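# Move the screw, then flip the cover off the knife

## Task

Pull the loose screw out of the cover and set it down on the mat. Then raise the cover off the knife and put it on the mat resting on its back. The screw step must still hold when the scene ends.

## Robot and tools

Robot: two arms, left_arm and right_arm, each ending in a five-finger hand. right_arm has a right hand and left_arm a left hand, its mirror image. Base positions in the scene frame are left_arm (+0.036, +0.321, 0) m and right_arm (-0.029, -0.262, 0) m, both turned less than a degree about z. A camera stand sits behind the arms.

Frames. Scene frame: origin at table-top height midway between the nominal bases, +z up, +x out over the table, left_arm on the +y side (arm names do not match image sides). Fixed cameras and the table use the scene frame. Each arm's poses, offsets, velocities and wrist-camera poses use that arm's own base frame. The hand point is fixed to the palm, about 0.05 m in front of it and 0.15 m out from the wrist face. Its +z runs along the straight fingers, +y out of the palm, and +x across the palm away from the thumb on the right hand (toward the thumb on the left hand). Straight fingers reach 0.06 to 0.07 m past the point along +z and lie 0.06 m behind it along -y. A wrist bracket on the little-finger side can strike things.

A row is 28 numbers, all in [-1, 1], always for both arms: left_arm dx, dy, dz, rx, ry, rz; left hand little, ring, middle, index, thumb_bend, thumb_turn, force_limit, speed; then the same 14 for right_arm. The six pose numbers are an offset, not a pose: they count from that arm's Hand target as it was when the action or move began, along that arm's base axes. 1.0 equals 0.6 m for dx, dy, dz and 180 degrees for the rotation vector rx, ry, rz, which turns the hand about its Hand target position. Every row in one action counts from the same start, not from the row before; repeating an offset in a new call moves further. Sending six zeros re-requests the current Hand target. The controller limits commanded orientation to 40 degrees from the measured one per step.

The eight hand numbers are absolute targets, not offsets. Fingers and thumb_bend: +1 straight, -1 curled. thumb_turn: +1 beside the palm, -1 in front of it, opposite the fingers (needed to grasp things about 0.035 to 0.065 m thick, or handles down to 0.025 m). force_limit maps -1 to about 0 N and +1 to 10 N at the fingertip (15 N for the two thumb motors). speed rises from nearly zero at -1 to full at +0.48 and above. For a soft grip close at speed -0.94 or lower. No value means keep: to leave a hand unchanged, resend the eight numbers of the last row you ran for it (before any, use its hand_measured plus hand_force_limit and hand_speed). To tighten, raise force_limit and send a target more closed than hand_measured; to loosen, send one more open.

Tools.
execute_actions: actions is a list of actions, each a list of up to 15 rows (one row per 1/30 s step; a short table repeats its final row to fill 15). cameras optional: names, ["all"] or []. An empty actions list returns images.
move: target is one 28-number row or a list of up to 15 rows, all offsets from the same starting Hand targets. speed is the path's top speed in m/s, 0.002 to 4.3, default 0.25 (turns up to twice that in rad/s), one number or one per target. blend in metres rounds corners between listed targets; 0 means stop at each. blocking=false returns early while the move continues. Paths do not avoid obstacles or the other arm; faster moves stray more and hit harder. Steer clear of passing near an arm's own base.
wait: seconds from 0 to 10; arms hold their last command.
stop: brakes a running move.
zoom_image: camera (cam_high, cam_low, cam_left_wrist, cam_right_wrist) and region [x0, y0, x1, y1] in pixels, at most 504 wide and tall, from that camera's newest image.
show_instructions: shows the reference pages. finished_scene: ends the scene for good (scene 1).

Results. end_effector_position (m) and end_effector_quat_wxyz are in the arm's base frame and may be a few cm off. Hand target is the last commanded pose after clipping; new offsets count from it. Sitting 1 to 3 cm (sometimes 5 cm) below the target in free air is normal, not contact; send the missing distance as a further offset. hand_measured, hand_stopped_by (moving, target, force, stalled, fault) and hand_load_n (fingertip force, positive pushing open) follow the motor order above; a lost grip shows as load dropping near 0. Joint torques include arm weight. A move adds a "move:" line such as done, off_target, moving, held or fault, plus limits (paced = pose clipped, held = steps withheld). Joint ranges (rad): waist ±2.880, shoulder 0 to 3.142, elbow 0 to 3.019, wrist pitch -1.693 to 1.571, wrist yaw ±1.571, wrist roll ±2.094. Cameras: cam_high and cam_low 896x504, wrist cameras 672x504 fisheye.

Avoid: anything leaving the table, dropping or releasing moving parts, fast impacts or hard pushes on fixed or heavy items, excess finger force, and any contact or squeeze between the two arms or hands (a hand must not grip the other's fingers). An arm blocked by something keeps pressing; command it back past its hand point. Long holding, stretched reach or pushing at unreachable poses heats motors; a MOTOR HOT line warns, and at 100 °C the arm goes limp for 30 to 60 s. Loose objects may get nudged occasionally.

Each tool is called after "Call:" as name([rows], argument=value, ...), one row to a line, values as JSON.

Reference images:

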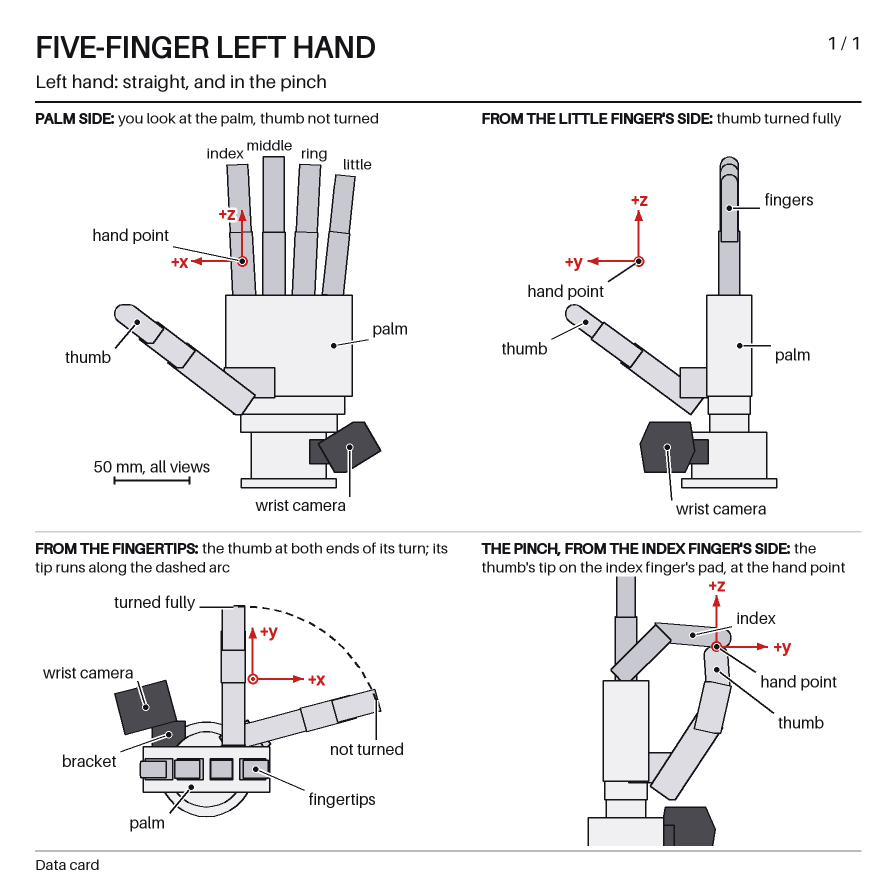

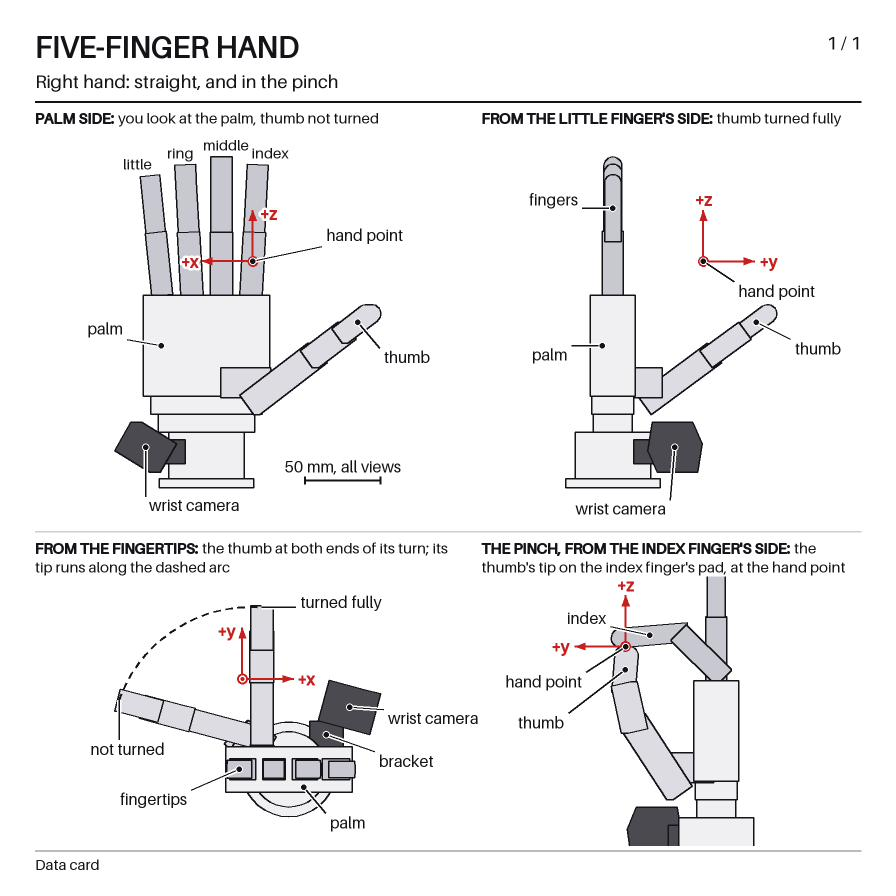

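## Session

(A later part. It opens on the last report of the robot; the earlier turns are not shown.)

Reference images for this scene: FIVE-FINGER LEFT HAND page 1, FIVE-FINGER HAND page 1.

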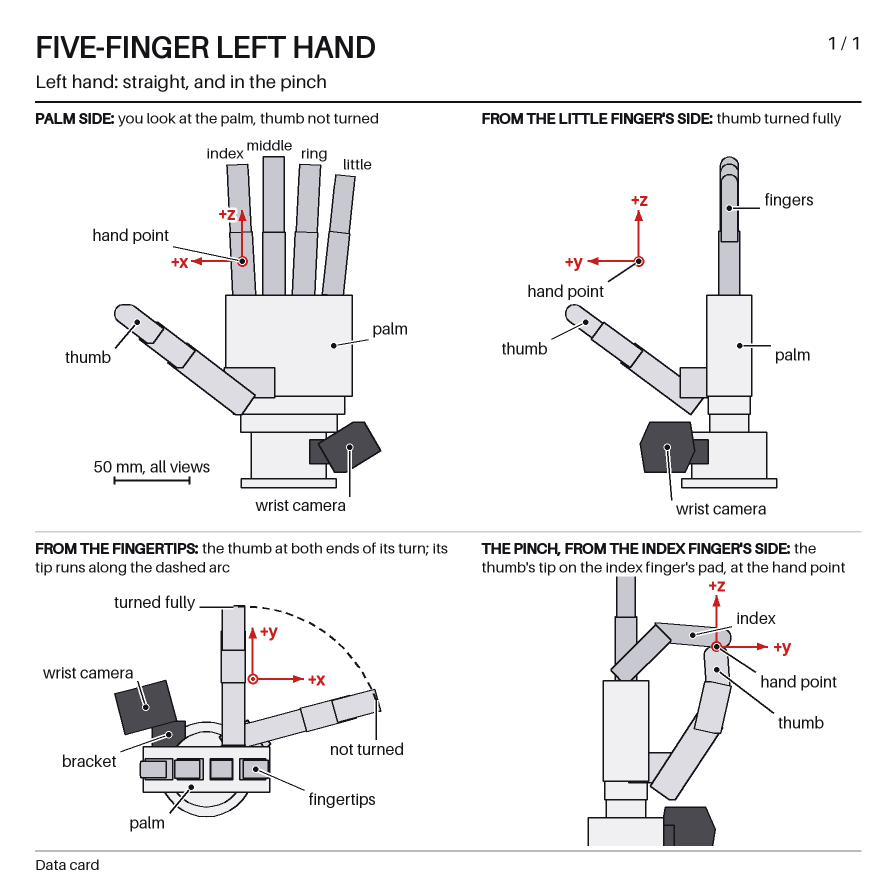

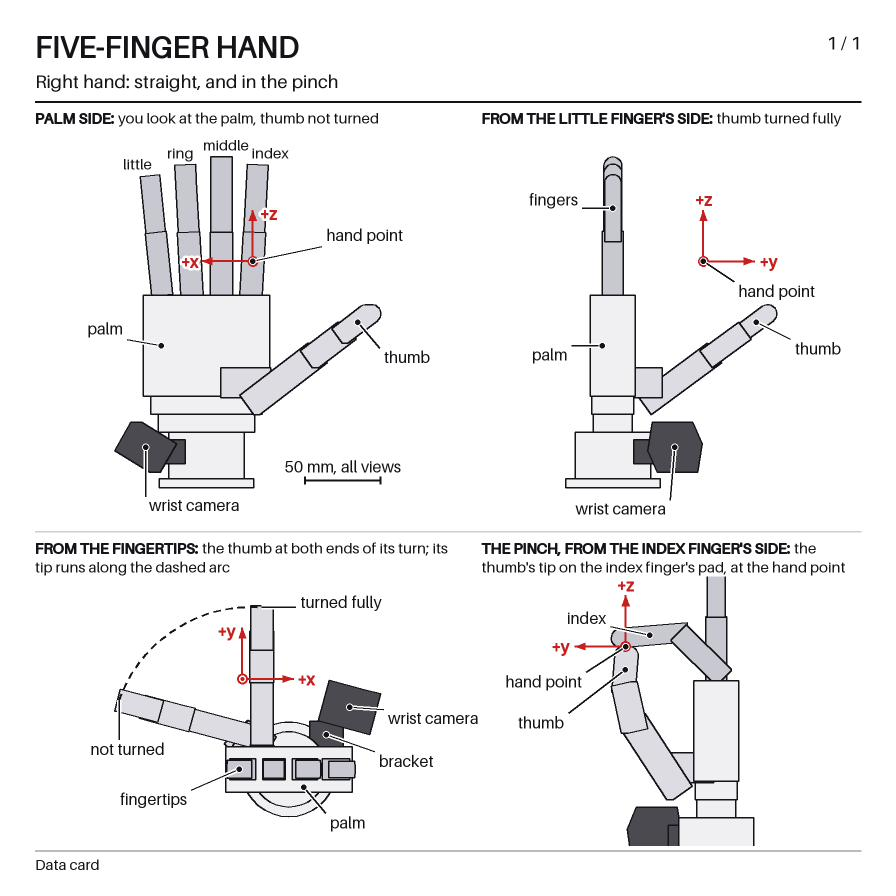

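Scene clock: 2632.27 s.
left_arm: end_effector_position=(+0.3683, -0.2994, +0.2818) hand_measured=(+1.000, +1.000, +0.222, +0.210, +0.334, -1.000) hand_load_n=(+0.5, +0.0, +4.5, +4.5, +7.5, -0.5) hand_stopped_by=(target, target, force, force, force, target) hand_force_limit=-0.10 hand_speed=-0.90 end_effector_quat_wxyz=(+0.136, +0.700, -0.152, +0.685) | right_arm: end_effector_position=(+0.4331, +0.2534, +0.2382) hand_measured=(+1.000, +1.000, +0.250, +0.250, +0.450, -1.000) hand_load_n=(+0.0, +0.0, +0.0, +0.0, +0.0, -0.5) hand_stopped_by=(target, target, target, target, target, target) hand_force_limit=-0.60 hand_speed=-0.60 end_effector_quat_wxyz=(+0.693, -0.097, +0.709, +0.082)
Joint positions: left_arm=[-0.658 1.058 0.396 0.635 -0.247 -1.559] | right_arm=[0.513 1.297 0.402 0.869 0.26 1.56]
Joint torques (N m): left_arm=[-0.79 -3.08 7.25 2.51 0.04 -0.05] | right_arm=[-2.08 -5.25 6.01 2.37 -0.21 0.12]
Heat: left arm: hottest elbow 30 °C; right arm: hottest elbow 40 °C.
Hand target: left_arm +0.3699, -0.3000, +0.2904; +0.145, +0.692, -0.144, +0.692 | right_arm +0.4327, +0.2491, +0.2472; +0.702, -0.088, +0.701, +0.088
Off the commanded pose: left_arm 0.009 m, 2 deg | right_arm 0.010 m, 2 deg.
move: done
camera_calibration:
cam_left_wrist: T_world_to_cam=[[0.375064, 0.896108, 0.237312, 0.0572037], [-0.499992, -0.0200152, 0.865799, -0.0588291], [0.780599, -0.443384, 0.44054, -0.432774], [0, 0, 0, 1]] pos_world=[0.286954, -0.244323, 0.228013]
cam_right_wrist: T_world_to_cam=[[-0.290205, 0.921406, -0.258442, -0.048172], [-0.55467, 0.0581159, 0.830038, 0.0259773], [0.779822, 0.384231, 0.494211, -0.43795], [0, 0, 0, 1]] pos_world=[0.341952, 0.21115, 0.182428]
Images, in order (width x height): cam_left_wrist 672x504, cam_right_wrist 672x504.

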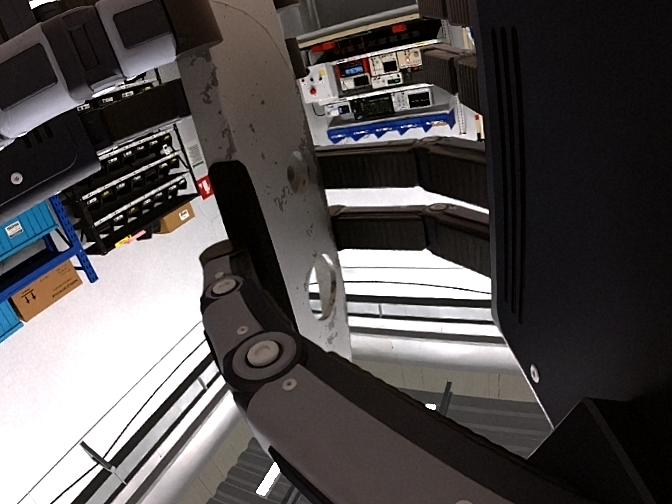

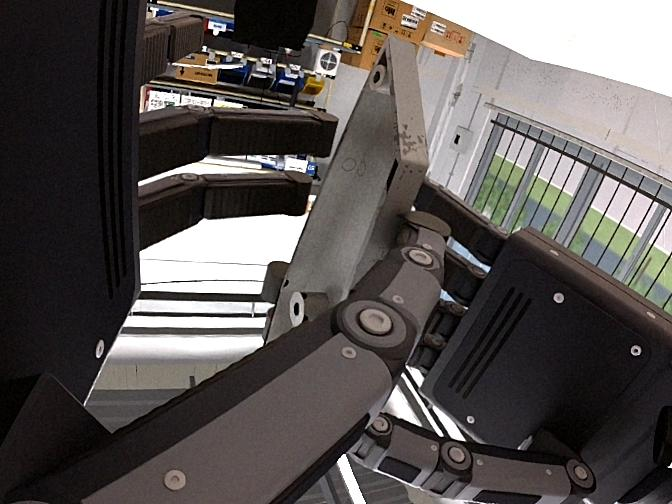

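Call:
zoom_image(camera="cam_right_wrist", region=[230, 220, 400, 390])

Scaled by 2.965 from the camera's 672x504 image, which has a finer 960x720 frame.

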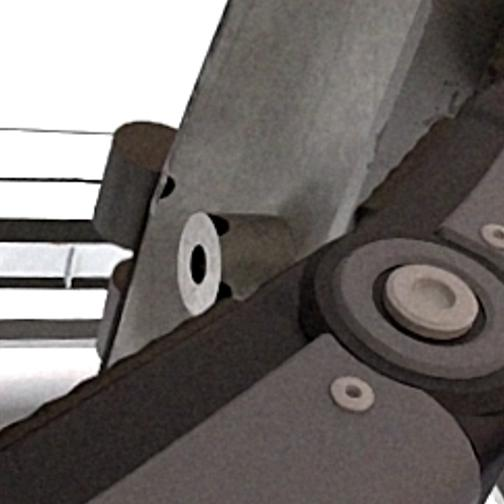

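Call:
move([
  [0,0,0,0,0,0,1,1,-0.05,0.0,0.1,-1,-0.1,-0.9,0.004,0,0.001,0,0,0,1,1,0.3,0.3,0.45,-1,-0.6,-0.6],
  [0,0,0,0,0,0,1,1,-0.05,0.0,0.1,-1,-0.1,-0.9,0.007,0.027,0.002,0,0,0,1,1,0.3,0.3,0.45,-1,-0.6,-0.6],
], speed=0.04, cameras=["cam_right_wrist", "cam_left_wrist"])

Scene clock: 2683.37 s.
left_arm: end_effector_position=(+0.3683, -0.2994, +0.2818) hand_measured=(+1.000, +1.000, +0.222, +0.210, +0.334, -1.000) hand_load_n=(+0.0, +0.0, +4.5, +4.5, +8.0, -0.5) hand_stopped_by=(target, target, force, force, force, target) hand_force_limit=-0.10 hand_speed=-0.90 end_effector_quat_wxyz=(+0.136, +0.700, -0.152, +0.685) | right_arm: end_effector_position=(+0.4305, +0.2582, +0.2381) hand_measured=(+1.000, +1.000, +0.300, +0.300, +0.450, -1.000) hand_load_n=(+0.0, -0.5, +0.0, +0.0, +0.0, +0.0) hand_stopped_by=(target, target, target, target, target, target) hand_force_limit=-0.60 hand_speed=-0.60 end_effector_quat_wxyz=(+0.694, -0.094, +0.710, +0.079)
Joint positions: left_arm=[-0.658 1.058 0.396 0.635 -0.247 -1.559] | right_arm=[0.537 1.297 0.402 0.869 0.291 1.56]
Joint torques (N m): left_arm=[-0.91 -3.08 7.23 2.51 0.03 -0.05] | right_arm=[-1.08 -3.25 8.29 2.37 0.1 0.13]
Heat: left arm: hottest elbow 30 °C; right arm: hottest elbow 38 °C.
Hand target: left_arm +0.3699, -0.3000, +0.2904; +0.145, +0.692, -0.144, +0.692 | right_arm +0.4368, +0.2653, +0.2484; +0.702, -0.088, +0.701, +0.088
Off the commanded pose: left_arm 0.009 m, 2 deg | right_arm 0.014 m, 2 deg.
move: off_target (right_arm)
camera_calibration:
cam_left_wrist: T_world_to_cam=[[0.375064, 0.896108, 0.237312, 0.0572037], [-0.499992, -0.0200152, 0.865799, -0.0588291], [0.780599, -0.443384, 0.44054, -0.432774], [0, 0, 0, 1]] pos_world=[0.286954, -0.244323, 0.228013]
cam_right_wrist: T_world_to_cam=[[-0.28306, 0.923412, -0.259206, -0.0567345], [-0.554579, 0.062915, 0.829749, 0.023118], [0.782508, 0.378619, 0.494296, -0.437422], [0, 0, 0, 1]] pos_world=[0.339048, 0.216551, 0.182328]
Images, in order (width x height): cam_left_wrist 672x504, cam_right_wrist 672x504.

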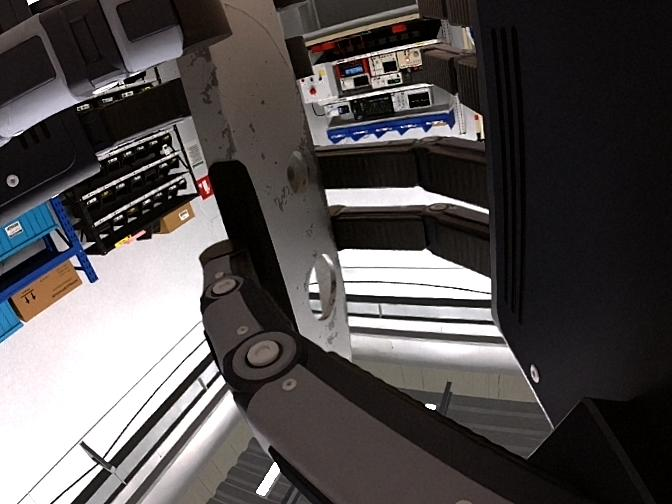

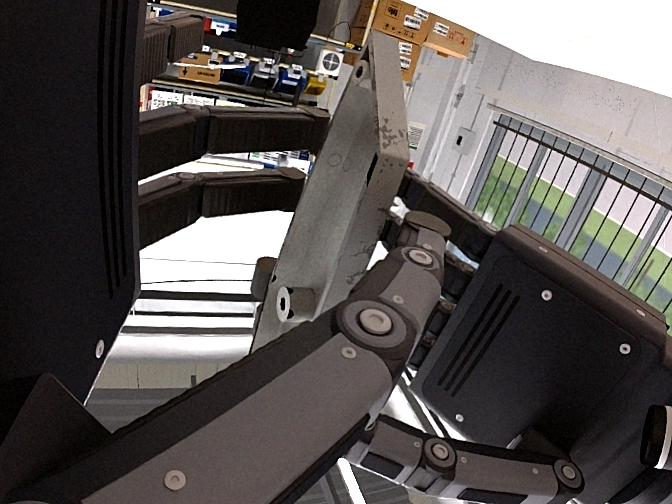

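Call:
execute_actions([
  [[0,0,0,0,0,0,1,1,-0.05,0.0,0.1,-1,-0.1,-0.9,0,0,0,0,0,0,1,1,0.0,0.0,0.45,-1,-0.7,-0.92]],
  [[0,0,0,0,0,0,1,1,-0.05,0.0,0.1,-1,-0.1,-0.9,0,0,0,0,0,0,1,1,0.0,0.0,0.45,-1,-0.7,-0.92]],
  [[0,0,0,0,0,0,1,1,-0.05,0.0,0.1,-1,-0.1,-0.9,0,0,0,0,0,0,1,1,0.0,0.0,0.45,-1,-0.7,-0.92]],
  [[0,0,0,0,0,0,1,1,-0.05,0.0,0.1,-1,-0.1,-0.9,0,0,0,0,0,0,1,1,0.0,0.0,0.45,-1,-0.7,-0.92]],
], cameras=["cam_right_wrist", "cam_left_wrist"])

Scene clock: 2690.23 s.
left_arm: end_effector_position=(+0.3675, -0.2998, +0.2809) hand_measured=(+1.000, +1.000, +0.222, +0.210, +0.334, -1.000) hand_load_n=(+0.0, +0.0, +4.0, +4.5, +8.0, +0.5) hand_stopped_by=(target, target, force, force, force, target) hand_force_limit=-0.10 hand_speed=-0.90 end_effector_quat_wxyz=(+0.138, +0.700, -0.154, +0.684) | right_arm: end_effector_position=(+0.4314, +0.2570, +0.2371) hand_measured=(+1.000, +1.000, +0.070, +0.122, +0.450, -1.000) hand_load_n=(+0.0, +0.0, +0.5, +0.0, +0.0, -0.5) hand_stopped_by=(target, target, force, force, target, target) hand_force_limit=-0.70 hand_speed=-0.92 end_effector_quat_wxyz=(+0.693, -0.092, +0.711, +0.077)
Joint positions: left_arm=[-0.658 1.058 0.395 0.635 -0.243 -1.56] | right_arm=[0.537 1.3 0.402 0.869 0.298 1.562]
Joint torques (N m): left_arm=[-0.85 -3.08 7.34 2.51 -0.11 -0.04] | right_arm=[-1.08 -3.37 8.35 2.37 -0.18 0.12]
Heat: left arm: hottest elbow 30 °C; right arm: hottest elbow 38 °C.
Hand target: left_arm +0.3699, -0.3000, +0.2904; +0.145, +0.692, -0.144, +0.692 | right_arm +0.4368, +0.2653, +0.2485; +0.702, -0.088, +0.701, +0.088
Off the commanded pose: left_arm 0.010 m, 2 deg | right_arm 0.015 m, 2 deg.
camera_calibration:
cam_left_wrist: T_world_to_cam=[[0.378879, 0.894624, 0.236853, 0.0562489], [-0.498671, -0.0182425, 0.866599, -0.0586502], [0.779601, -0.446448, 0.439211, -0.432157], [0, 0, 0, 1]] pos_world=[0.286351, -0.244327, 0.227312]
cam_right_wrist: T_world_to_cam=[[-0.277246, 0.925277, -0.258837, -0.0587849], [-0.552353, 0.0669363, 0.830918, 0.0222508], [0.786155, 0.373338, 0.492522, -0.437001], [0, 0, 0, 1]] pos_world=[0.339543, 0.216052, 0.181529]
Images, in order (width x height): cam_left_wrist 672x504, cam_right_wrist 672x504.

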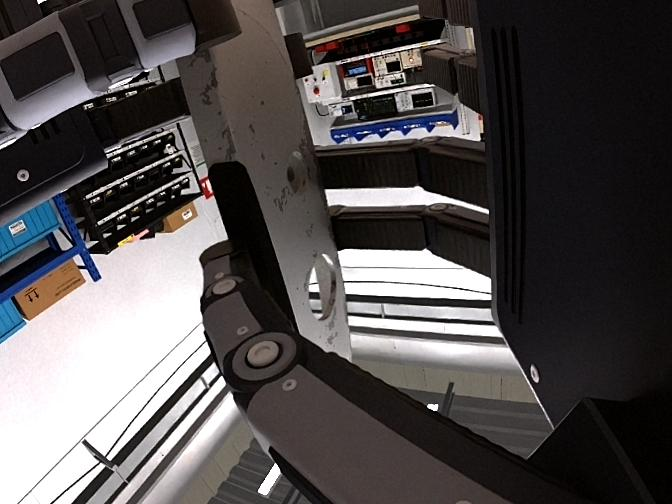

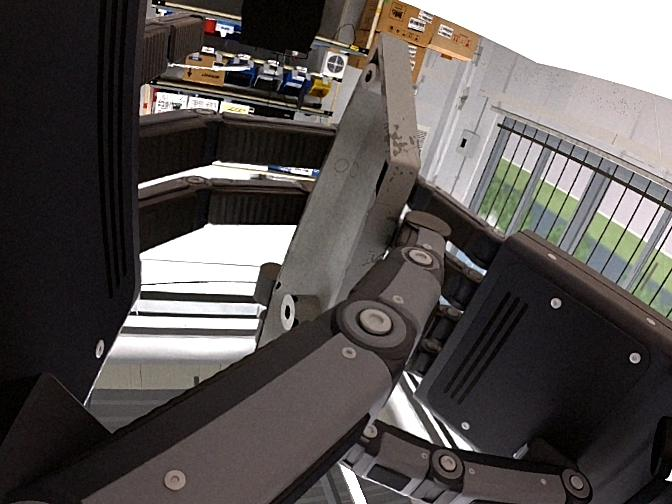

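Call:
zoom_image(camera="cam_right_wrist", region=[250, 30, 480, 260])

Call:
zoom_image(camera="cam_left_wrist", region=[130, 0, 370, 220])

Scaled by 2.191 from the camera's 672x504 image, which has a finer 960x720 frame.

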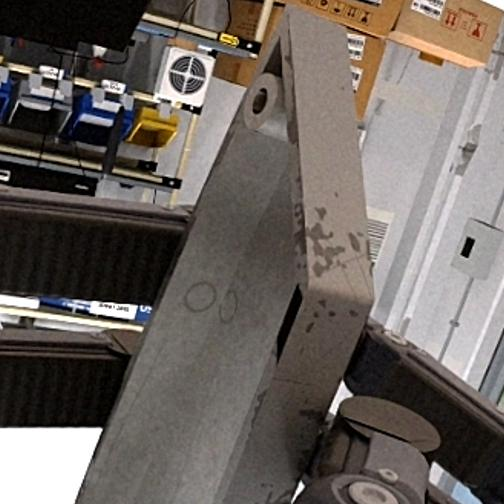

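Scaled by 2.100 from the camera's 672x504 image, which has a finer 960x720 frame.

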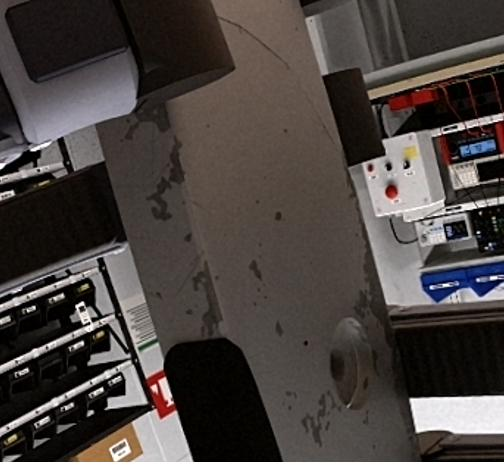

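Call:
execute_actions([
  [[0,0,0,0,0,0,1,1,-0.05,0.0,0.1,-1,-0.1,-0.9,0,0,0,0,0,0,1,1,0.0,0.0,0.2,-1,-0.7,-0.92]],
  [[0,0,0,0,0,0,1,1,-0.05,0.0,0.1,-1,-0.1,-0.9,0,0,0,0,0,0,1,1,0.0,0.0,0.2,-1,-0.7,-0.92]],
  [[0,0,0,0,0,0,1,1,-0.05,0.0,0.1,-1,-0.1,-0.9,0,0,0,0,0,0,1,1,0.0,0.0,0.2,-1,-0.7,-0.92]],
  [[0,0,0,0,0,0,1,1,-0.05,0.0,0.1,-1,-0.1,-0.9,0,0,0,0,0,0,1,1,0.0,0.0,0.2,-1,-0.7,-0.92]],
], cameras=["cam_right_wrist", "cam_left_wrist"])

Scene clock: 2704.27 s.
left_arm: end_effector_position=(+0.3675, -0.2998, +0.2809) hand_measured=(+1.000, +1.000, +0.222, +0.210, +0.334, -1.000) hand_load_n=(+0.0, +0.0, +4.0, +4.5, +8.0, +1.0) hand_stopped_by=(target, target, force, force, force, target) hand_force_limit=-0.10 hand_speed=-0.90 end_effector_quat_wxyz=(+0.138, +0.700, -0.154, +0.684) | right_arm: end_effector_position=(+0.4314, +0.2570, +0.2371) hand_measured=(+1.000, +1.000, +0.070, +0.122, +0.422, -1.000) hand_load_n=(+0.0, +0.0, +2.0, +0.0, +2.5, +0.0) hand_stopped_by=(target, target, force, force, force, target) hand_force_limit=-0.70 hand_speed=-0.92 end_effector_quat_wxyz=(+0.693, -0.092, +0.711, +0.077)
Joint positions: left_arm=[-0.658 1.058 0.395 0.635 -0.243 -1.56] | right_arm=[0.537 1.3 0.402 0.869 0.298 1.562]
Joint torques (N m): left_arm=[-0.85 -3.02 7.35 2.51 -0.11 -0.04] | right_arm=[-0.91 -3.49 8.28 2.36 -0.17 0.12]
Heat: left arm: hottest elbow 31 °C; right arm: hottest elbow 38 °C.
Hand target: left_arm +0.3699, -0.3000, +0.2904; +0.145, +0.692, -0.144, +0.692 | right_arm +0.4368, +0.2653, +0.2485; +0.702, -0.088, +0.701, +0.088
Off the commanded pose: left_arm 0.010 m, 2 deg | right_arm 0.015 m, 2 deg.
camera_calibration:
cam_left_wrist: T_world_to_cam=[[0.378879, 0.894624, 0.236853, 0.0562489], [-0.498671, -0.0182425, 0.866599, -0.0586502], [0.779601, -0.446448, 0.439211, -0.432157], [0, 0, 0, 1]] pos_world=[0.286351, -0.244327, 0.227312]
cam_right_wrist: T_world_to_cam=[[-0.277246, 0.925277, -0.258837, -0.0587849], [-0.552353, 0.0669363, 0.830918, 0.0222508], [0.786155, 0.373338, 0.492522, -0.437001], [0, 0, 0, 1]] pos_world=[0.339543, 0.216052, 0.181529]
Images, in order (width x height): cam_left_wrist 672x504, cam_right_wrist 672x504.

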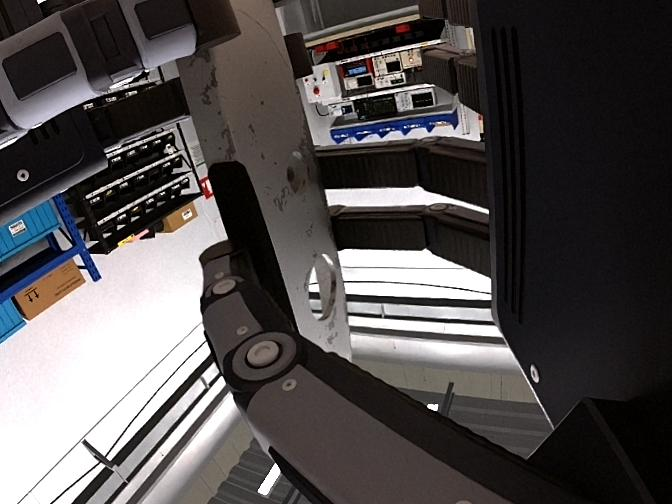

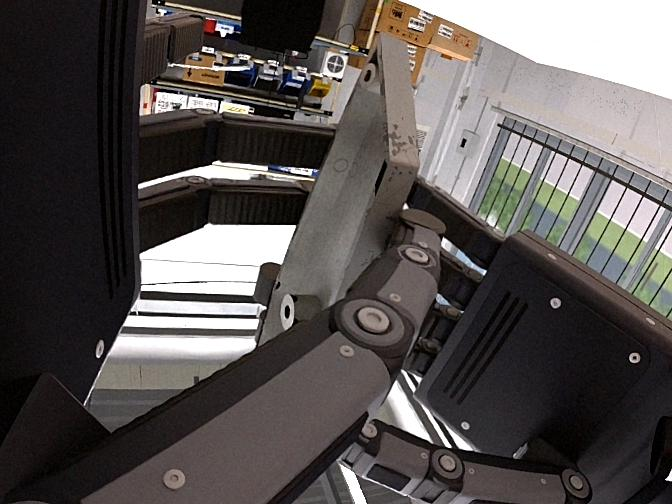

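Call:
zoom_image(camera="cam_right_wrist", region=[340, 130, 480, 270])

Call:
zoom_image(camera="cam_left_wrist", region=[130, 0, 370, 220])

Scaled by 3.600 from the camera's 672x504 image, which has a finer 960x720 frame.

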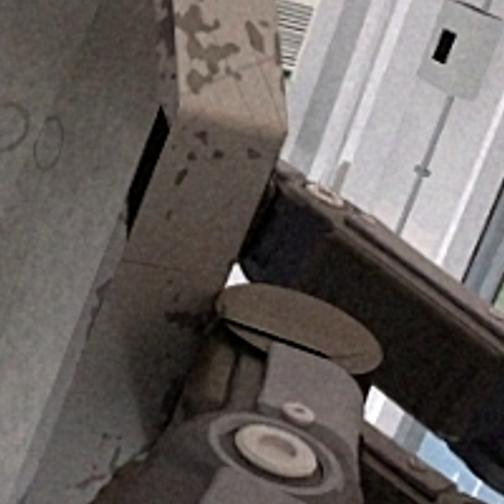

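Scaled by 2.100 from the camera's 672x504 image, which has a finer 960x720 frame.

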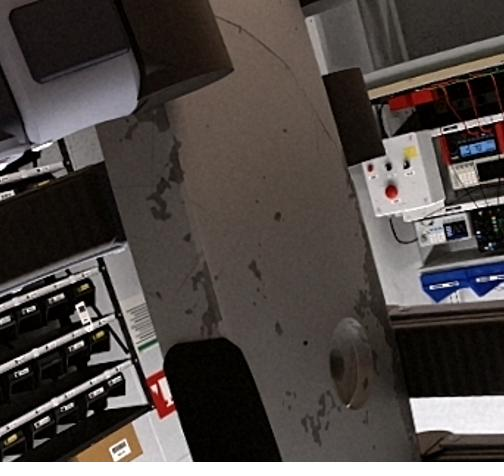

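Call:
move([
  [0,0,0,0,0,0,1,1,-0.05,0.0,0.1,-1,-0.1,-0.9,0,0,0,0,0,0,1,1,0.3,0.3,0.48,-1,-0.6,-0.7],
  [0,0,0,0,0,0,1,1,-0.05,0.0,0.1,-1,-0.1,-0.9,-0.009,-0.003,0,0,0,0,1,1,0.3,0.3,0.48,-1,-0.6,-0.7],
], speed=0.04, cameras=["cam_right_wrist"])

Scene clock: 2723.70 s.
left_arm: end_effector_position=(+0.3676, -0.2997, +0.2809) hand_measured=(+1.000, +1.000, +0.222, +0.210, +0.334, -1.000) hand_load_n=(+0.0, +0.0, +4.5, +4.5, +7.5, +0.0) hand_stopped_by=(target, target, force, force, force, target) hand_force_limit=-0.10 hand_speed=-0.90 end_effector_quat_wxyz=(+0.137, +0.700, -0.153, +0.684) | right_arm: end_effector_position=(+0.4306, +0.2585, +0.2371) hand_measured=(+1.000, +1.000, +0.300, +0.300, +0.480, -1.000) hand_load_n=(+0.0, +0.0, +0.0, +0.0, +0.0, +0.0) hand_stopped_by=(target, target, target, target, target, target) hand_force_limit=-0.60 hand_speed=-0.70 end_effector_quat_wxyz=(+0.693, -0.093, +0.711, +0.078)
Joint positions: left_arm=[-0.658 1.058 0.395 0.635 -0.244 -1.56] | right_arm=[0.54 1.3 0.402 0.869 0.298 1.562]
Joint torques (N m): left_arm=[-0.85 -3.02 7.32 2.51 -0.11 -0.04] | right_arm=[-0.97 -4.48 7.28 2.28 0.01 0.12]
Heat: left arm: hottest elbow 31 °C; right arm: hottest elbow 38 °C.
Hand target: left_arm +0.3699, -0.3000, +0.2904; +0.145, +0.692, -0.144, +0.692 | right_arm +0.4314, +0.2635, +0.2485; +0.702, -0.088, +0.701, +0.088
Off the commanded pose: left_arm 0.010 m, 2 deg | right_arm 0.012 m, 2 deg.
move: off_target (right_arm)
camera_calibration:
cam_right_wrist: T_world_to_cam=[[-0.280432, 0.924318, -0.258834, -0.0588007], [-0.552585, 0.0650284, 0.830916, 0.0222785], [0.784861, 0.376043, 0.492528, -0.437051], [0, 0, 0, 1]] pos_world=[0.338845, 0.217252, 0.181529]
Images, in order (width x height): cam_right_wrist 672x504.

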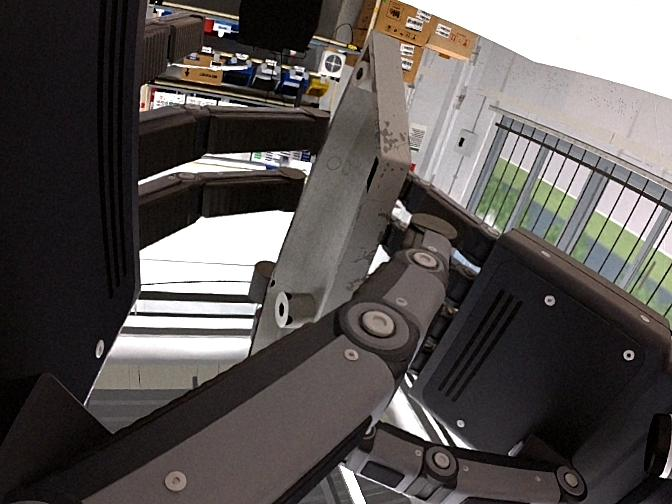

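Call:
move(target=[0,0,0,0,0,0,1,1,-0.05,0.0,0.1,-1,-0.1,-0.9,-0.01,-0.009,0,0,0,0,1,1,0.3,0.3,0.48,-1,-0.6,-0.7], speed=0.04, cameras=["cam_right_wrist"])

Scene clock: 2727.17 s.
left_arm: end_effector_position=(+0.3676, -0.2997, +0.2809) hand_measured=(+1.000, +1.000, +0.222, +0.210, +0.334, -1.000) hand_load_n=(+0.0, +0.0, +4.5, +4.5, +7.5, +0.0) hand_stopped_by=(target, target, force, force, force, target) hand_force_limit=-0.10 hand_speed=-0.90 end_effector_quat_wxyz=(+0.137, +0.700, -0.153, +0.684) | right_arm: end_effector_position=(+0.4293, +0.2578, +0.2382) hand_measured=(+1.000, +1.000, +0.300, +0.300, +0.480, -1.000) hand_load_n=(+0.0, +0.0, +0.0, +0.0, +0.0, +0.0) hand_stopped_by=(target, target, target, target, target, target) hand_force_limit=-0.60 hand_speed=-0.70 end_effector_quat_wxyz=(+0.694, -0.092, +0.710, +0.078)
Joint positions: left_arm=[-0.658 1.058 0.395 0.635 -0.244 -1.56] | right_arm=[0.54 1.294 0.399 0.869 0.298 1.562]
Joint torques (N m): left_arm=[-0.85 -3.08 7.34 2.51 -0.11 -0.04] | right_arm=[-1.2 -5.71 6 2.14 -0.2 0.11]
Heat: left arm: hottest elbow 31 °C; right arm: hottest elbow 38 °C.
Hand target: left_arm +0.3699, -0.3000, +0.2904; +0.145, +0.692, -0.144, +0.692 | right_arm +0.4255, +0.2582, +0.2486; +0.702, -0.088, +0.701, +0.088
Off the commanded pose: left_arm 0.010 m, 2 deg | right_arm 0.011 m, 2 deg.
move: off_target (right_arm)
camera_calibration:
cam_right_wrist: T_world_to_cam=[[-0.279848, 0.924685, -0.258151, -0.0586312], [-0.554451, 0.0638511, 0.829764, 0.0220648], [0.783753, 0.37534, 0.494824, -0.43626], [0, 0, 0, 1]] pos_world=[0.337746, 0.216552, 0.182427]
Images, in order (width x height): cam_right_wrist 672x504.

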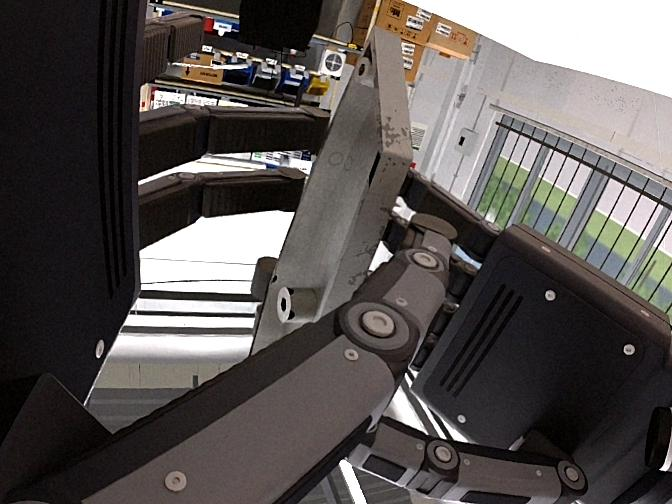

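Call:
move(target=[0,0,0,0,0,0,1,1,-0.05,0.0,0.1,-1,-0.1,-0.9,-0.005,-0.007,-0.003,0,0,0,1,1,0.3,0.3,0.48,-1,-0.6,-0.7], speed=0.04, cameras=["cam_right_wrist"])

Scene clock: 2730.10 s.
left_arm: end_effector_position=(+0.3676, -0.2997, +0.2809) hand_measured=(+1.000, +1.000, +0.222, +0.210, +0.334, -1.000) hand_load_n=(+0.0, +0.0, +4.5, +4.5, +7.5, +0.0) hand_stopped_by=(target, target, force, force, force, target) hand_force_limit=-0.10 hand_speed=-0.90 end_effector_quat_wxyz=(+0.137, +0.700, -0.153, +0.684) | right_arm: end_effector_position=(+0.4247, +0.2566, +0.2346) hand_measured=(+1.000, +1.000, +0.300, +0.300, +0.480, -1.000) hand_load_n=(+0.5, +0.0, +0.0, +0.0, +0.0, +0.0) hand_stopped_by=(target, target, target, target, target, target) hand_force_limit=-0.60 hand_speed=-0.70 end_effector_quat_wxyz=(+0.691, -0.096, +0.712, +0.080)
Joint positions: left_arm=[-0.658 1.058 0.395 0.635 -0.244 -1.56] | right_arm=[0.54 1.287 0.385 0.869 0.291 1.562]
Joint torques (N m): left_arm=[-0.85 -3.02 7.32 2.51 -0.11 -0.04] | right_arm=[-1.9 -5.54 5.98 2.41 -0.22 0.13]
Heat: left arm: hottest elbow 31 °C; right arm: hottest elbow 39 °C.
Hand target: left_arm +0.3699, -0.3000, +0.2904; +0.145, +0.692, -0.144, +0.692 | right_arm +0.4224, +0.2539, +0.2467; +0.702, -0.088, +0.701, +0.088
Off the commanded pose: left_arm 0.010 m, 2 deg | right_arm 0.013 m, 2 deg.
move: off_target (right_arm)
camera_calibration:
cam_right_wrist: T_world_to_cam=[[-0.287343, 0.922006, -0.259499, -0.0555555], [-0.550199, 0.0628842, 0.832662, 0.0203461], [0.784038, 0.382036, 0.489217, -0.430868], [0, 0, 0, 1]] pos_world=[0.333048, 0.21455, 0.17943]
Images, in order (width x height): cam_right_wrist 672x504.

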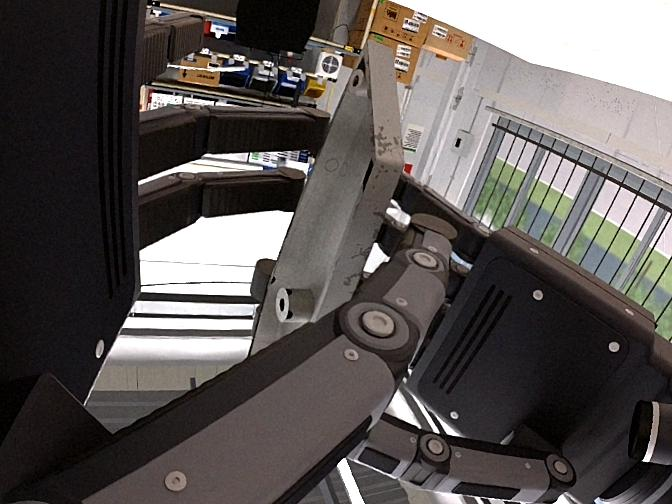

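Call:
move(target=[0,0,0,0,0,0,1,1,-0.05,0.0,0.1,-1,-0.1,-0.9,0.001,-0.001,0.009,0,0,0,1,1,0.3,0.3,0.48,-1,-0.6,-0.7], speed=0.04, cameras=["cam_right_wrist"])

Scene clock: 2734.43 s.
left_arm: end_effector_position=(+0.3676, -0.2997, +0.2809) hand_measured=(+1.000, +1.000, +0.222, +0.210, +0.334, -1.000) hand_load_n=(+0.0, +0.0, +5.0, +4.5, +7.5, +0.0) hand_stopped_by=(target, target, force, force, force, target) hand_force_limit=-0.10 hand_speed=-0.90 end_effector_quat_wxyz=(+0.137, +0.700, -0.153, +0.684) | right_arm: end_effector_position=(+0.4225, +0.2559, +0.2443) hand_measured=(+1.000, +1.000, +0.300, +0.300, +0.480, -1.000) hand_load_n=(+0.0, +0.0, +0.0, +0.0, +0.0, +0.0) hand_stopped_by=(target, target, target, target, target, target) hand_force_limit=-0.60 hand_speed=-0.70 end_effector_quat_wxyz=(+0.698, -0.094, +0.705, +0.084)
Joint positions: left_arm=[-0.658 1.058 0.395 0.635 -0.244 -1.56] | right_arm=[0.54 1.266 0.385 0.869 0.289 1.562]
Joint torques (N m): left_arm=[-0.79 -3.08 7.34 2.51 -0.11 -0.04] | right_arm=[-2.14 -5.3 6.61 1.5 -0.22 0.13]
Heat: left arm: hottest elbow 31 °C; right arm: hottest elbow 38 °C.
Hand target: left_arm +0.3699, -0.3000, +0.2904; +0.145, +0.692, -0.144, +0.692 | right_arm +0.4230, +0.2533, +0.2521; +0.702, -0.088, +0.701, +0.088
Off the commanded pose: left_arm 0.010 m, 2 deg | right_arm 0.008 m, 1 deg.
move: done
camera_calibration:
cam_right_wrist: T_world_to_cam=[[-0.28527, 0.923969, -0.25476, -0.0555954], [-0.564976, 0.0526059, 0.823429, 0.0221945], [0.774224, 0.378833, 0.507013, -0.433048], [0, 0, 0, 1]] pos_world=[0.331956, 0.214254, 0.187122]
Images, in order (width x height): cam_right_wrist 672x504.

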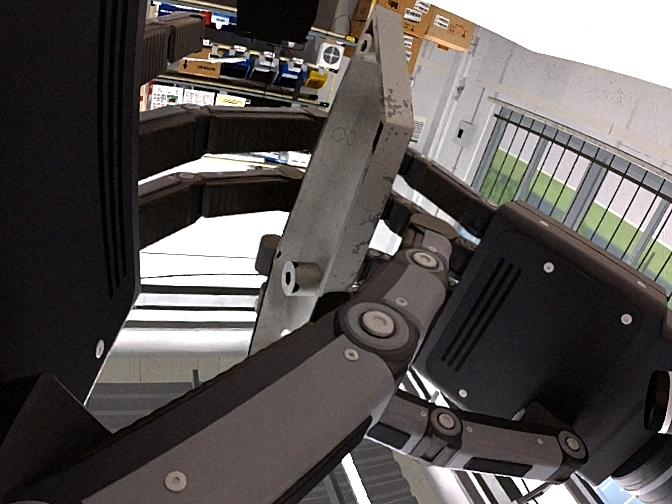

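Call:
move(target=[0,0,0,0,0,0,1,1,-0.05,0.0,0.1,-1,-0.1,-0.9,0.005,0,-0.007,0,0,0,1,1,0.3,0.3,0.48,-1,-0.6,-0.7], speed=0.04, cameras=["cam_right_wrist"])

Scene clock: 2737.77 s.
left_arm: end_effector_position=(+0.3676, -0.2997, +0.2809) hand_measured=(+1.000, +1.000, +0.222, +0.210, +0.334, -1.000) hand_load_n=(+0.0, +0.0, +5.0, +4.5, +7.5, -0.5) hand_stopped_by=(target, target, force, force, force, target) hand_force_limit=-0.10 hand_speed=-0.90 end_effector_quat_wxyz=(+0.137, +0.700, -0.153, +0.684) | right_arm: end_effector_position=(+0.4228, +0.2553, +0.2443) hand_measured=(+1.000, +1.000, +0.300, +0.300, +0.480, -1.000) hand_load_n=(+0.0, +0.0, +0.0, +0.0, +0.0, +0.0) hand_stopped_by=(target, target, target, target, target, target) hand_force_limit=-0.60 hand_speed=-0.70 end_effector_quat_wxyz=(+0.698, -0.094, +0.705, +0.084)
Joint positions: left_arm=[-0.658 1.058 0.395 0.635 -0.244 -1.56] | right_arm=[0.537 1.266 0.385 0.869 0.284 1.562]
Joint torques (N m): left_arm=[-0.79 -3.08 7.34 2.51 -0.11 -0.04] | right_arm=[-2.14 -3.78 6.74 2.24 -0.25 0.11]
Heat: left arm: hottest elbow 31 °C; right arm: hottest elbow 38 °C.
Hand target: left_arm +0.3699, -0.3000, +0.2904; +0.145, +0.692, -0.144, +0.692 | right_arm +0.4261, +0.2532, +0.2479; +0.702, -0.088, +0.701, +0.088
Off the commanded pose: left_arm 0.010 m, 2 deg | right_arm 0.005 m, 1 deg.
move: done
camera_calibration:
cam_right_wrist: T_world_to_cam=[[-0.286637, 0.923572, -0.254664, -0.054313], [-0.565002, 0.051709, 0.823468, 0.0226508], [0.7737, 0.379922, 0.506998, -0.433148], [0, 0, 0, 1]] pos_world=[0.332357, 0.213553, 0.187122]
Images, in order (width x height): cam_right_wrist 672x504.

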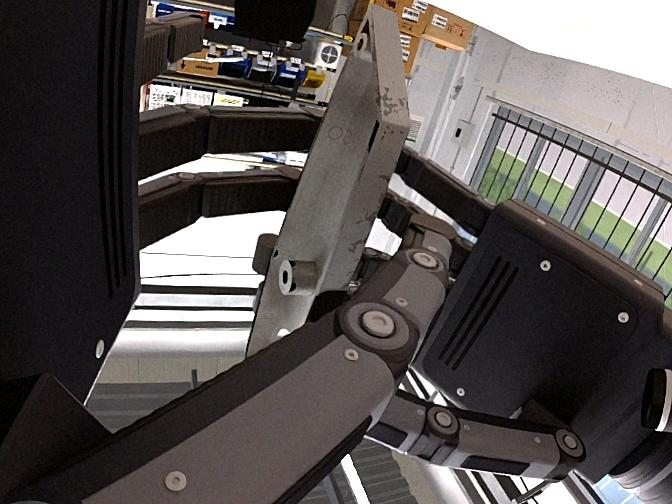

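Call:
move(target=[0,0,0,0,0,0,1,1,-0.05,0.0,0.1,-1,-0.1,-0.9,0.006,0.003,-0.009,0,0,0,1,1,0.3,0.3,0.48,-1,-0.6,-0.7], speed=0.04, cameras=["cam_right_wrist"])

Scene clock: 2741.10 s.
left_arm: end_effector_position=(+0.3676, -0.2997, +0.2809) hand_measured=(+1.000, +1.000, +0.222, +0.210, +0.334, -1.000) hand_load_n=(+0.0, +0.0, +4.5, +4.5, +7.5, +0.0) hand_stopped_by=(target, target, force, force, force, target) hand_force_limit=-0.10 hand_speed=-0.90 end_effector_quat_wxyz=(+0.137, +0.700, -0.153, +0.684) | right_arm: end_effector_position=(+0.4244, +0.2565, +0.2398) hand_measured=(+1.000, +1.000, +0.300, +0.300, +0.480, -1.000) hand_load_n=(+0.0, +0.0, +0.0, +0.0, +0.0, -0.5) hand_stopped_by=(target, target, target, target, target, target) hand_force_limit=-0.60 hand_speed=-0.70 end_effector_quat_wxyz=(+0.698, -0.095, +0.705, +0.085)
Joint positions: left_arm=[-0.658 1.058 0.395 0.635 -0.244 -1.56] | right_arm=[0.537 1.289 0.385 0.892 0.283 1.562]
Joint torques (N m): left_arm=[-0.85 -3.02 7.35 2.5 -0.11 -0.04] | right_arm=[-2.26 -3.37 6.9 2.44 -0.23 0.11]
Heat: left arm: hottest elbow 31 °C; right arm: hottest elbow 38 °C.
Hand target: left_arm +0.3699, -0.3000, +0.2904; +0.145, +0.692, -0.144, +0.692 | right_arm +0.4296, +0.2552, +0.2424; +0.702, -0.088, +0.701, +0.088
Off the commanded pose: left_arm 0.010 m, 2 deg | right_arm 0.006 m, 1 deg.
move: done
camera_calibration:
cam_right_wrist: T_world_to_cam=[[-0.287819, 0.923178, -0.254759, -0.0554272], [-0.564755, 0.0512247, 0.823667, 0.0271939], [0.773442, 0.380943, 0.506626, -0.43255], [0, 0, 0, 1]] pos_world=[0.333957, 0.214553, 0.182622]
Images, in order (width x height): cam_right_wrist 672x504.

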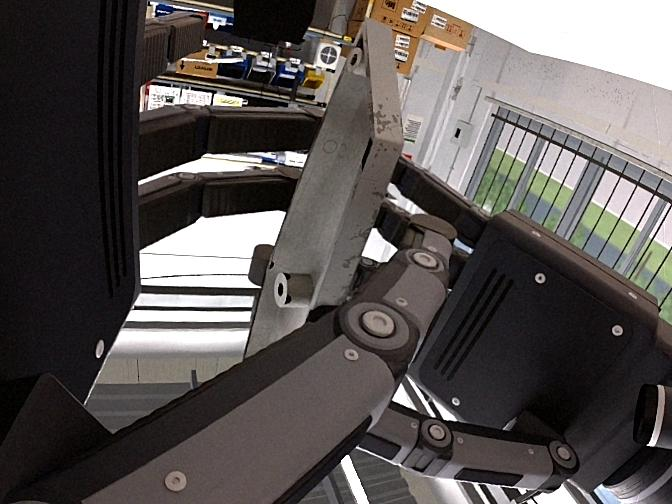

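Call:
move(target=[0,0,0,0,0,0,1,1,-0.05,0.0,0.1,-1,-0.1,-0.9,0.006,0.002,0,0,0,0,1,1,0.3,0.3,0.48,-1,-0.6,-0.7], speed=0.04, cameras=["cam_right_wrist"])

Scene clock: 2750.80 s.
left_arm: end_effector_position=(+0.3676, -0.2997, +0.2809) hand_measured=(+1.000, +1.000, +0.222, +0.210, +0.334, -1.000) hand_load_n=(+0.5, +0.0, +4.5, +4.5, +7.5, +0.0) hand_stopped_by=(target, target, force, force, force, target) hand_force_limit=-0.10 hand_speed=-0.90 end_effector_quat_wxyz=(+0.137, +0.700, -0.153, +0.684) | right_arm: end_effector_position=(+0.4257, +0.2563, +0.2351) hand_measured=(+1.000, +1.000, +0.300, +0.300, +0.480, -1.000) hand_load_n=(+0.0, +0.0, +0.0, +0.0, +0.0, -0.5) hand_stopped_by=(target, target, target, target, target, target) hand_force_limit=-0.60 hand_speed=-0.70 end_effector_quat_wxyz=(+0.695, -0.096, +0.708, +0.083)
Joint positions: left_arm=[-0.658 1.058 0.395 0.635 -0.244 -1.56] | right_arm=[0.534 1.298 0.385 0.892 0.28 1.562]
Joint torques (N m): left_arm=[-0.85 -3.02 7.35 2.52 -0.11 -0.04] | right_arm=[-2.43 -3.19 7.57 2.54 -0.23 0.11]
Heat: left arm: hottest elbow 31 °C; right arm: hottest elbow 38 °C.
Hand target: left_arm +0.3699, -0.3000, +0.2904; +0.145, +0.692, -0.144, +0.692 | right_arm +0.4332, +0.2564, +0.2423; +0.702, -0.088, +0.701, +0.088
Off the commanded pose: left_arm 0.010 m, 2 deg | right_arm 0.010 m, 2 deg.
move: done
camera_calibration:
cam_right_wrist: T_world_to_cam=[[-0.289966, 0.921906, -0.256923, -0.0543902], [-0.557729, 0.0553791, 0.828174, 0.0266607], [0.777727, 0.383435, 0.498115, -0.431586], [0, 0, 0, 1]] pos_world=[0.334754, 0.214151, 0.178926]
Images, in order (width x height): cam_right_wrist 672x504.

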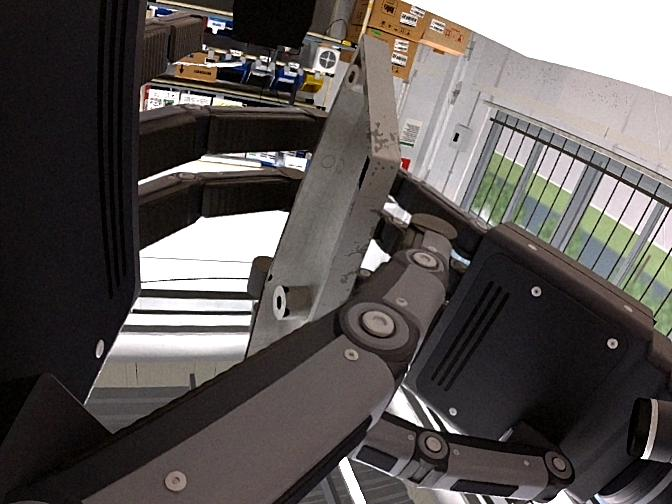

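Call:
move(target=[0,0,0,0,0,0,1,1,-0.05,0.0,0.1,-1,-0.1,-0.9,0.003,0.015,0.003,0,0,0,1,1,0.3,0.3,0.48,-1,-0.6,-0.7], speed=0.04, cameras=["cam_right_wrist"])

Scene clock: 2761.83 s.
left_arm: end_effector_position=(+0.3676, -0.2997, +0.2809) hand_measured=(+1.000, +1.000, +0.222, +0.210, +0.334, -1.000) hand_load_n=(+0.0, +0.0, +4.5, +4.5, +7.5, -0.5) hand_stopped_by=(target, target, force, force, force, target) hand_force_limit=-0.10 hand_speed=-0.90 end_effector_quat_wxyz=(+0.137, +0.700, -0.153, +0.684) | right_arm: end_effector_position=(+0.4268, +0.2564, +0.2308) hand_measured=(+1.000, +1.000, +0.300, +0.300, +0.480, -1.000) hand_load_n=(+0.0, +0.0, +0.0, +0.0, +0.0, -0.5) hand_stopped_by=(target, target, target, target, target, target) hand_force_limit=-0.60 hand_speed=-0.70 end_effector_quat_wxyz=(+0.692, -0.094, +0.711, +0.079)
Joint positions: left_arm=[-0.658 1.058 0.395 0.635 -0.244 -1.56] | right_arm=[0.539 1.308 0.385 0.892 0.294 1.562]
Joint torques (N m): left_arm=[-0.85 -3.08 7.35 2.5 -0.11 -0.04] | right_arm=[-0.5 -3.37 8.77 2.24 0.1 0.12]
Heat: left arm: hottest elbow 31 °C; right arm: hottest elbow 38 °C.
Hand target: left_arm +0.3699, -0.3000, +0.2904; +0.145, +0.692, -0.144, +0.692 | right_arm +0.4351, +0.2652, +0.2443; +0.702, -0.088, +0.701, +0.088
Off the commanded pose: left_arm 0.010 m, 2 deg | right_arm 0.018 m, 2 deg.
move: off_target (right_arm)
camera_calibration:
cam_right_wrist: T_world_to_cam=[[-0.28314, 0.923354, -0.259323, -0.0579997], [-0.550788, 0.0648057, 0.832125, 0.0245531], [0.785152, 0.37844, 0.490224, -0.430419], [0, 0, 0, 1]] pos_world=[0.335046, 0.214851, 0.17553]
Images, in order (width x height): cam_right_wrist 672x504.

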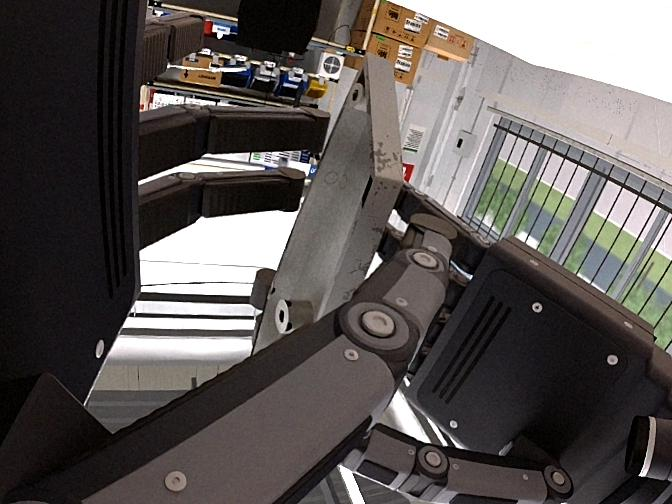

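Call:
move(target=[0,0,0,0,0,0,1,1,-0.05,0.0,0.1,-1,-0.1,-0.9,0.001,0.0,0.012,0,0,0,1,1,0.3,0.3,0.48,-1,-0.6,-0.7], speed=0.04, cameras=["cam_right_wrist"])

Scene clock: 2766.00 s.
left_arm: end_effector_position=(+0.3676, -0.2997, +0.2809) hand_measured=(+1.000, +1.000, +0.222, +0.210, +0.334, -1.000) hand_load_n=(+0.0, +0.0, +4.5, +4.5, +7.5, +0.0) hand_stopped_by=(target, target, force, force, force, target) hand_force_limit=-0.10 hand_speed=-0.90 end_effector_quat_wxyz=(+0.137, +0.700, -0.153, +0.684) | right_arm: end_effector_position=(+0.4285, +0.2576, +0.2335) hand_measured=(+1.000, +1.000, +0.300, +0.300, +0.480, -1.000) hand_load_n=(+0.0, +0.0, +0.0, +0.0, -0.5, +0.0) hand_stopped_by=(target, target, target, target, target, target) hand_force_limit=-0.60 hand_speed=-0.70 end_effector_quat_wxyz=(+0.693, -0.094, +0.710, +0.079)
Joint positions: left_arm=[-0.658 1.058 0.395 0.635 -0.244 -1.56] | right_arm=[0.539 1.308 0.392 0.888 0.294 1.562]
Joint torques (N m): left_arm=[-0.85 -3.02 7.34 2.51 -0.11 -0.04] | right_arm=[-1.2 -5.01 8.92 1.17 0.07 0.13]
Heat: left arm: hottest elbow 31 °C; right arm: hottest elbow 38 °C.
Hand target: left_arm +0.3699, -0.3000, +0.2904; +0.145, +0.692, -0.144, +0.692 | right_arm +0.4356, +0.2654, +0.2515; +0.702, -0.088, +0.701, +0.088
Off the commanded pose: left_arm 0.010 m, 2 deg | right_arm 0.021 m, 2 deg.
move: off_target (right_arm)
camera_calibration:
cam_right_wrist: T_world_to_cam=[[-0.282667, 0.923734, -0.258485, -0.0584569], [-0.553516, 0.0630034, 0.830452, 0.0252098], [0.783402, 0.377817, 0.493493, -0.433388], [0, 0, 0, 1]] pos_world=[0.336947, 0.216152, 0.177828]
Images, in order (width x height): cam_right_wrist 672x504.

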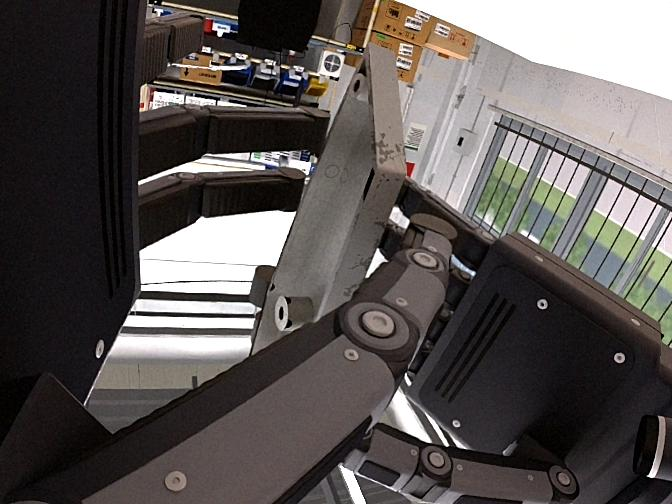

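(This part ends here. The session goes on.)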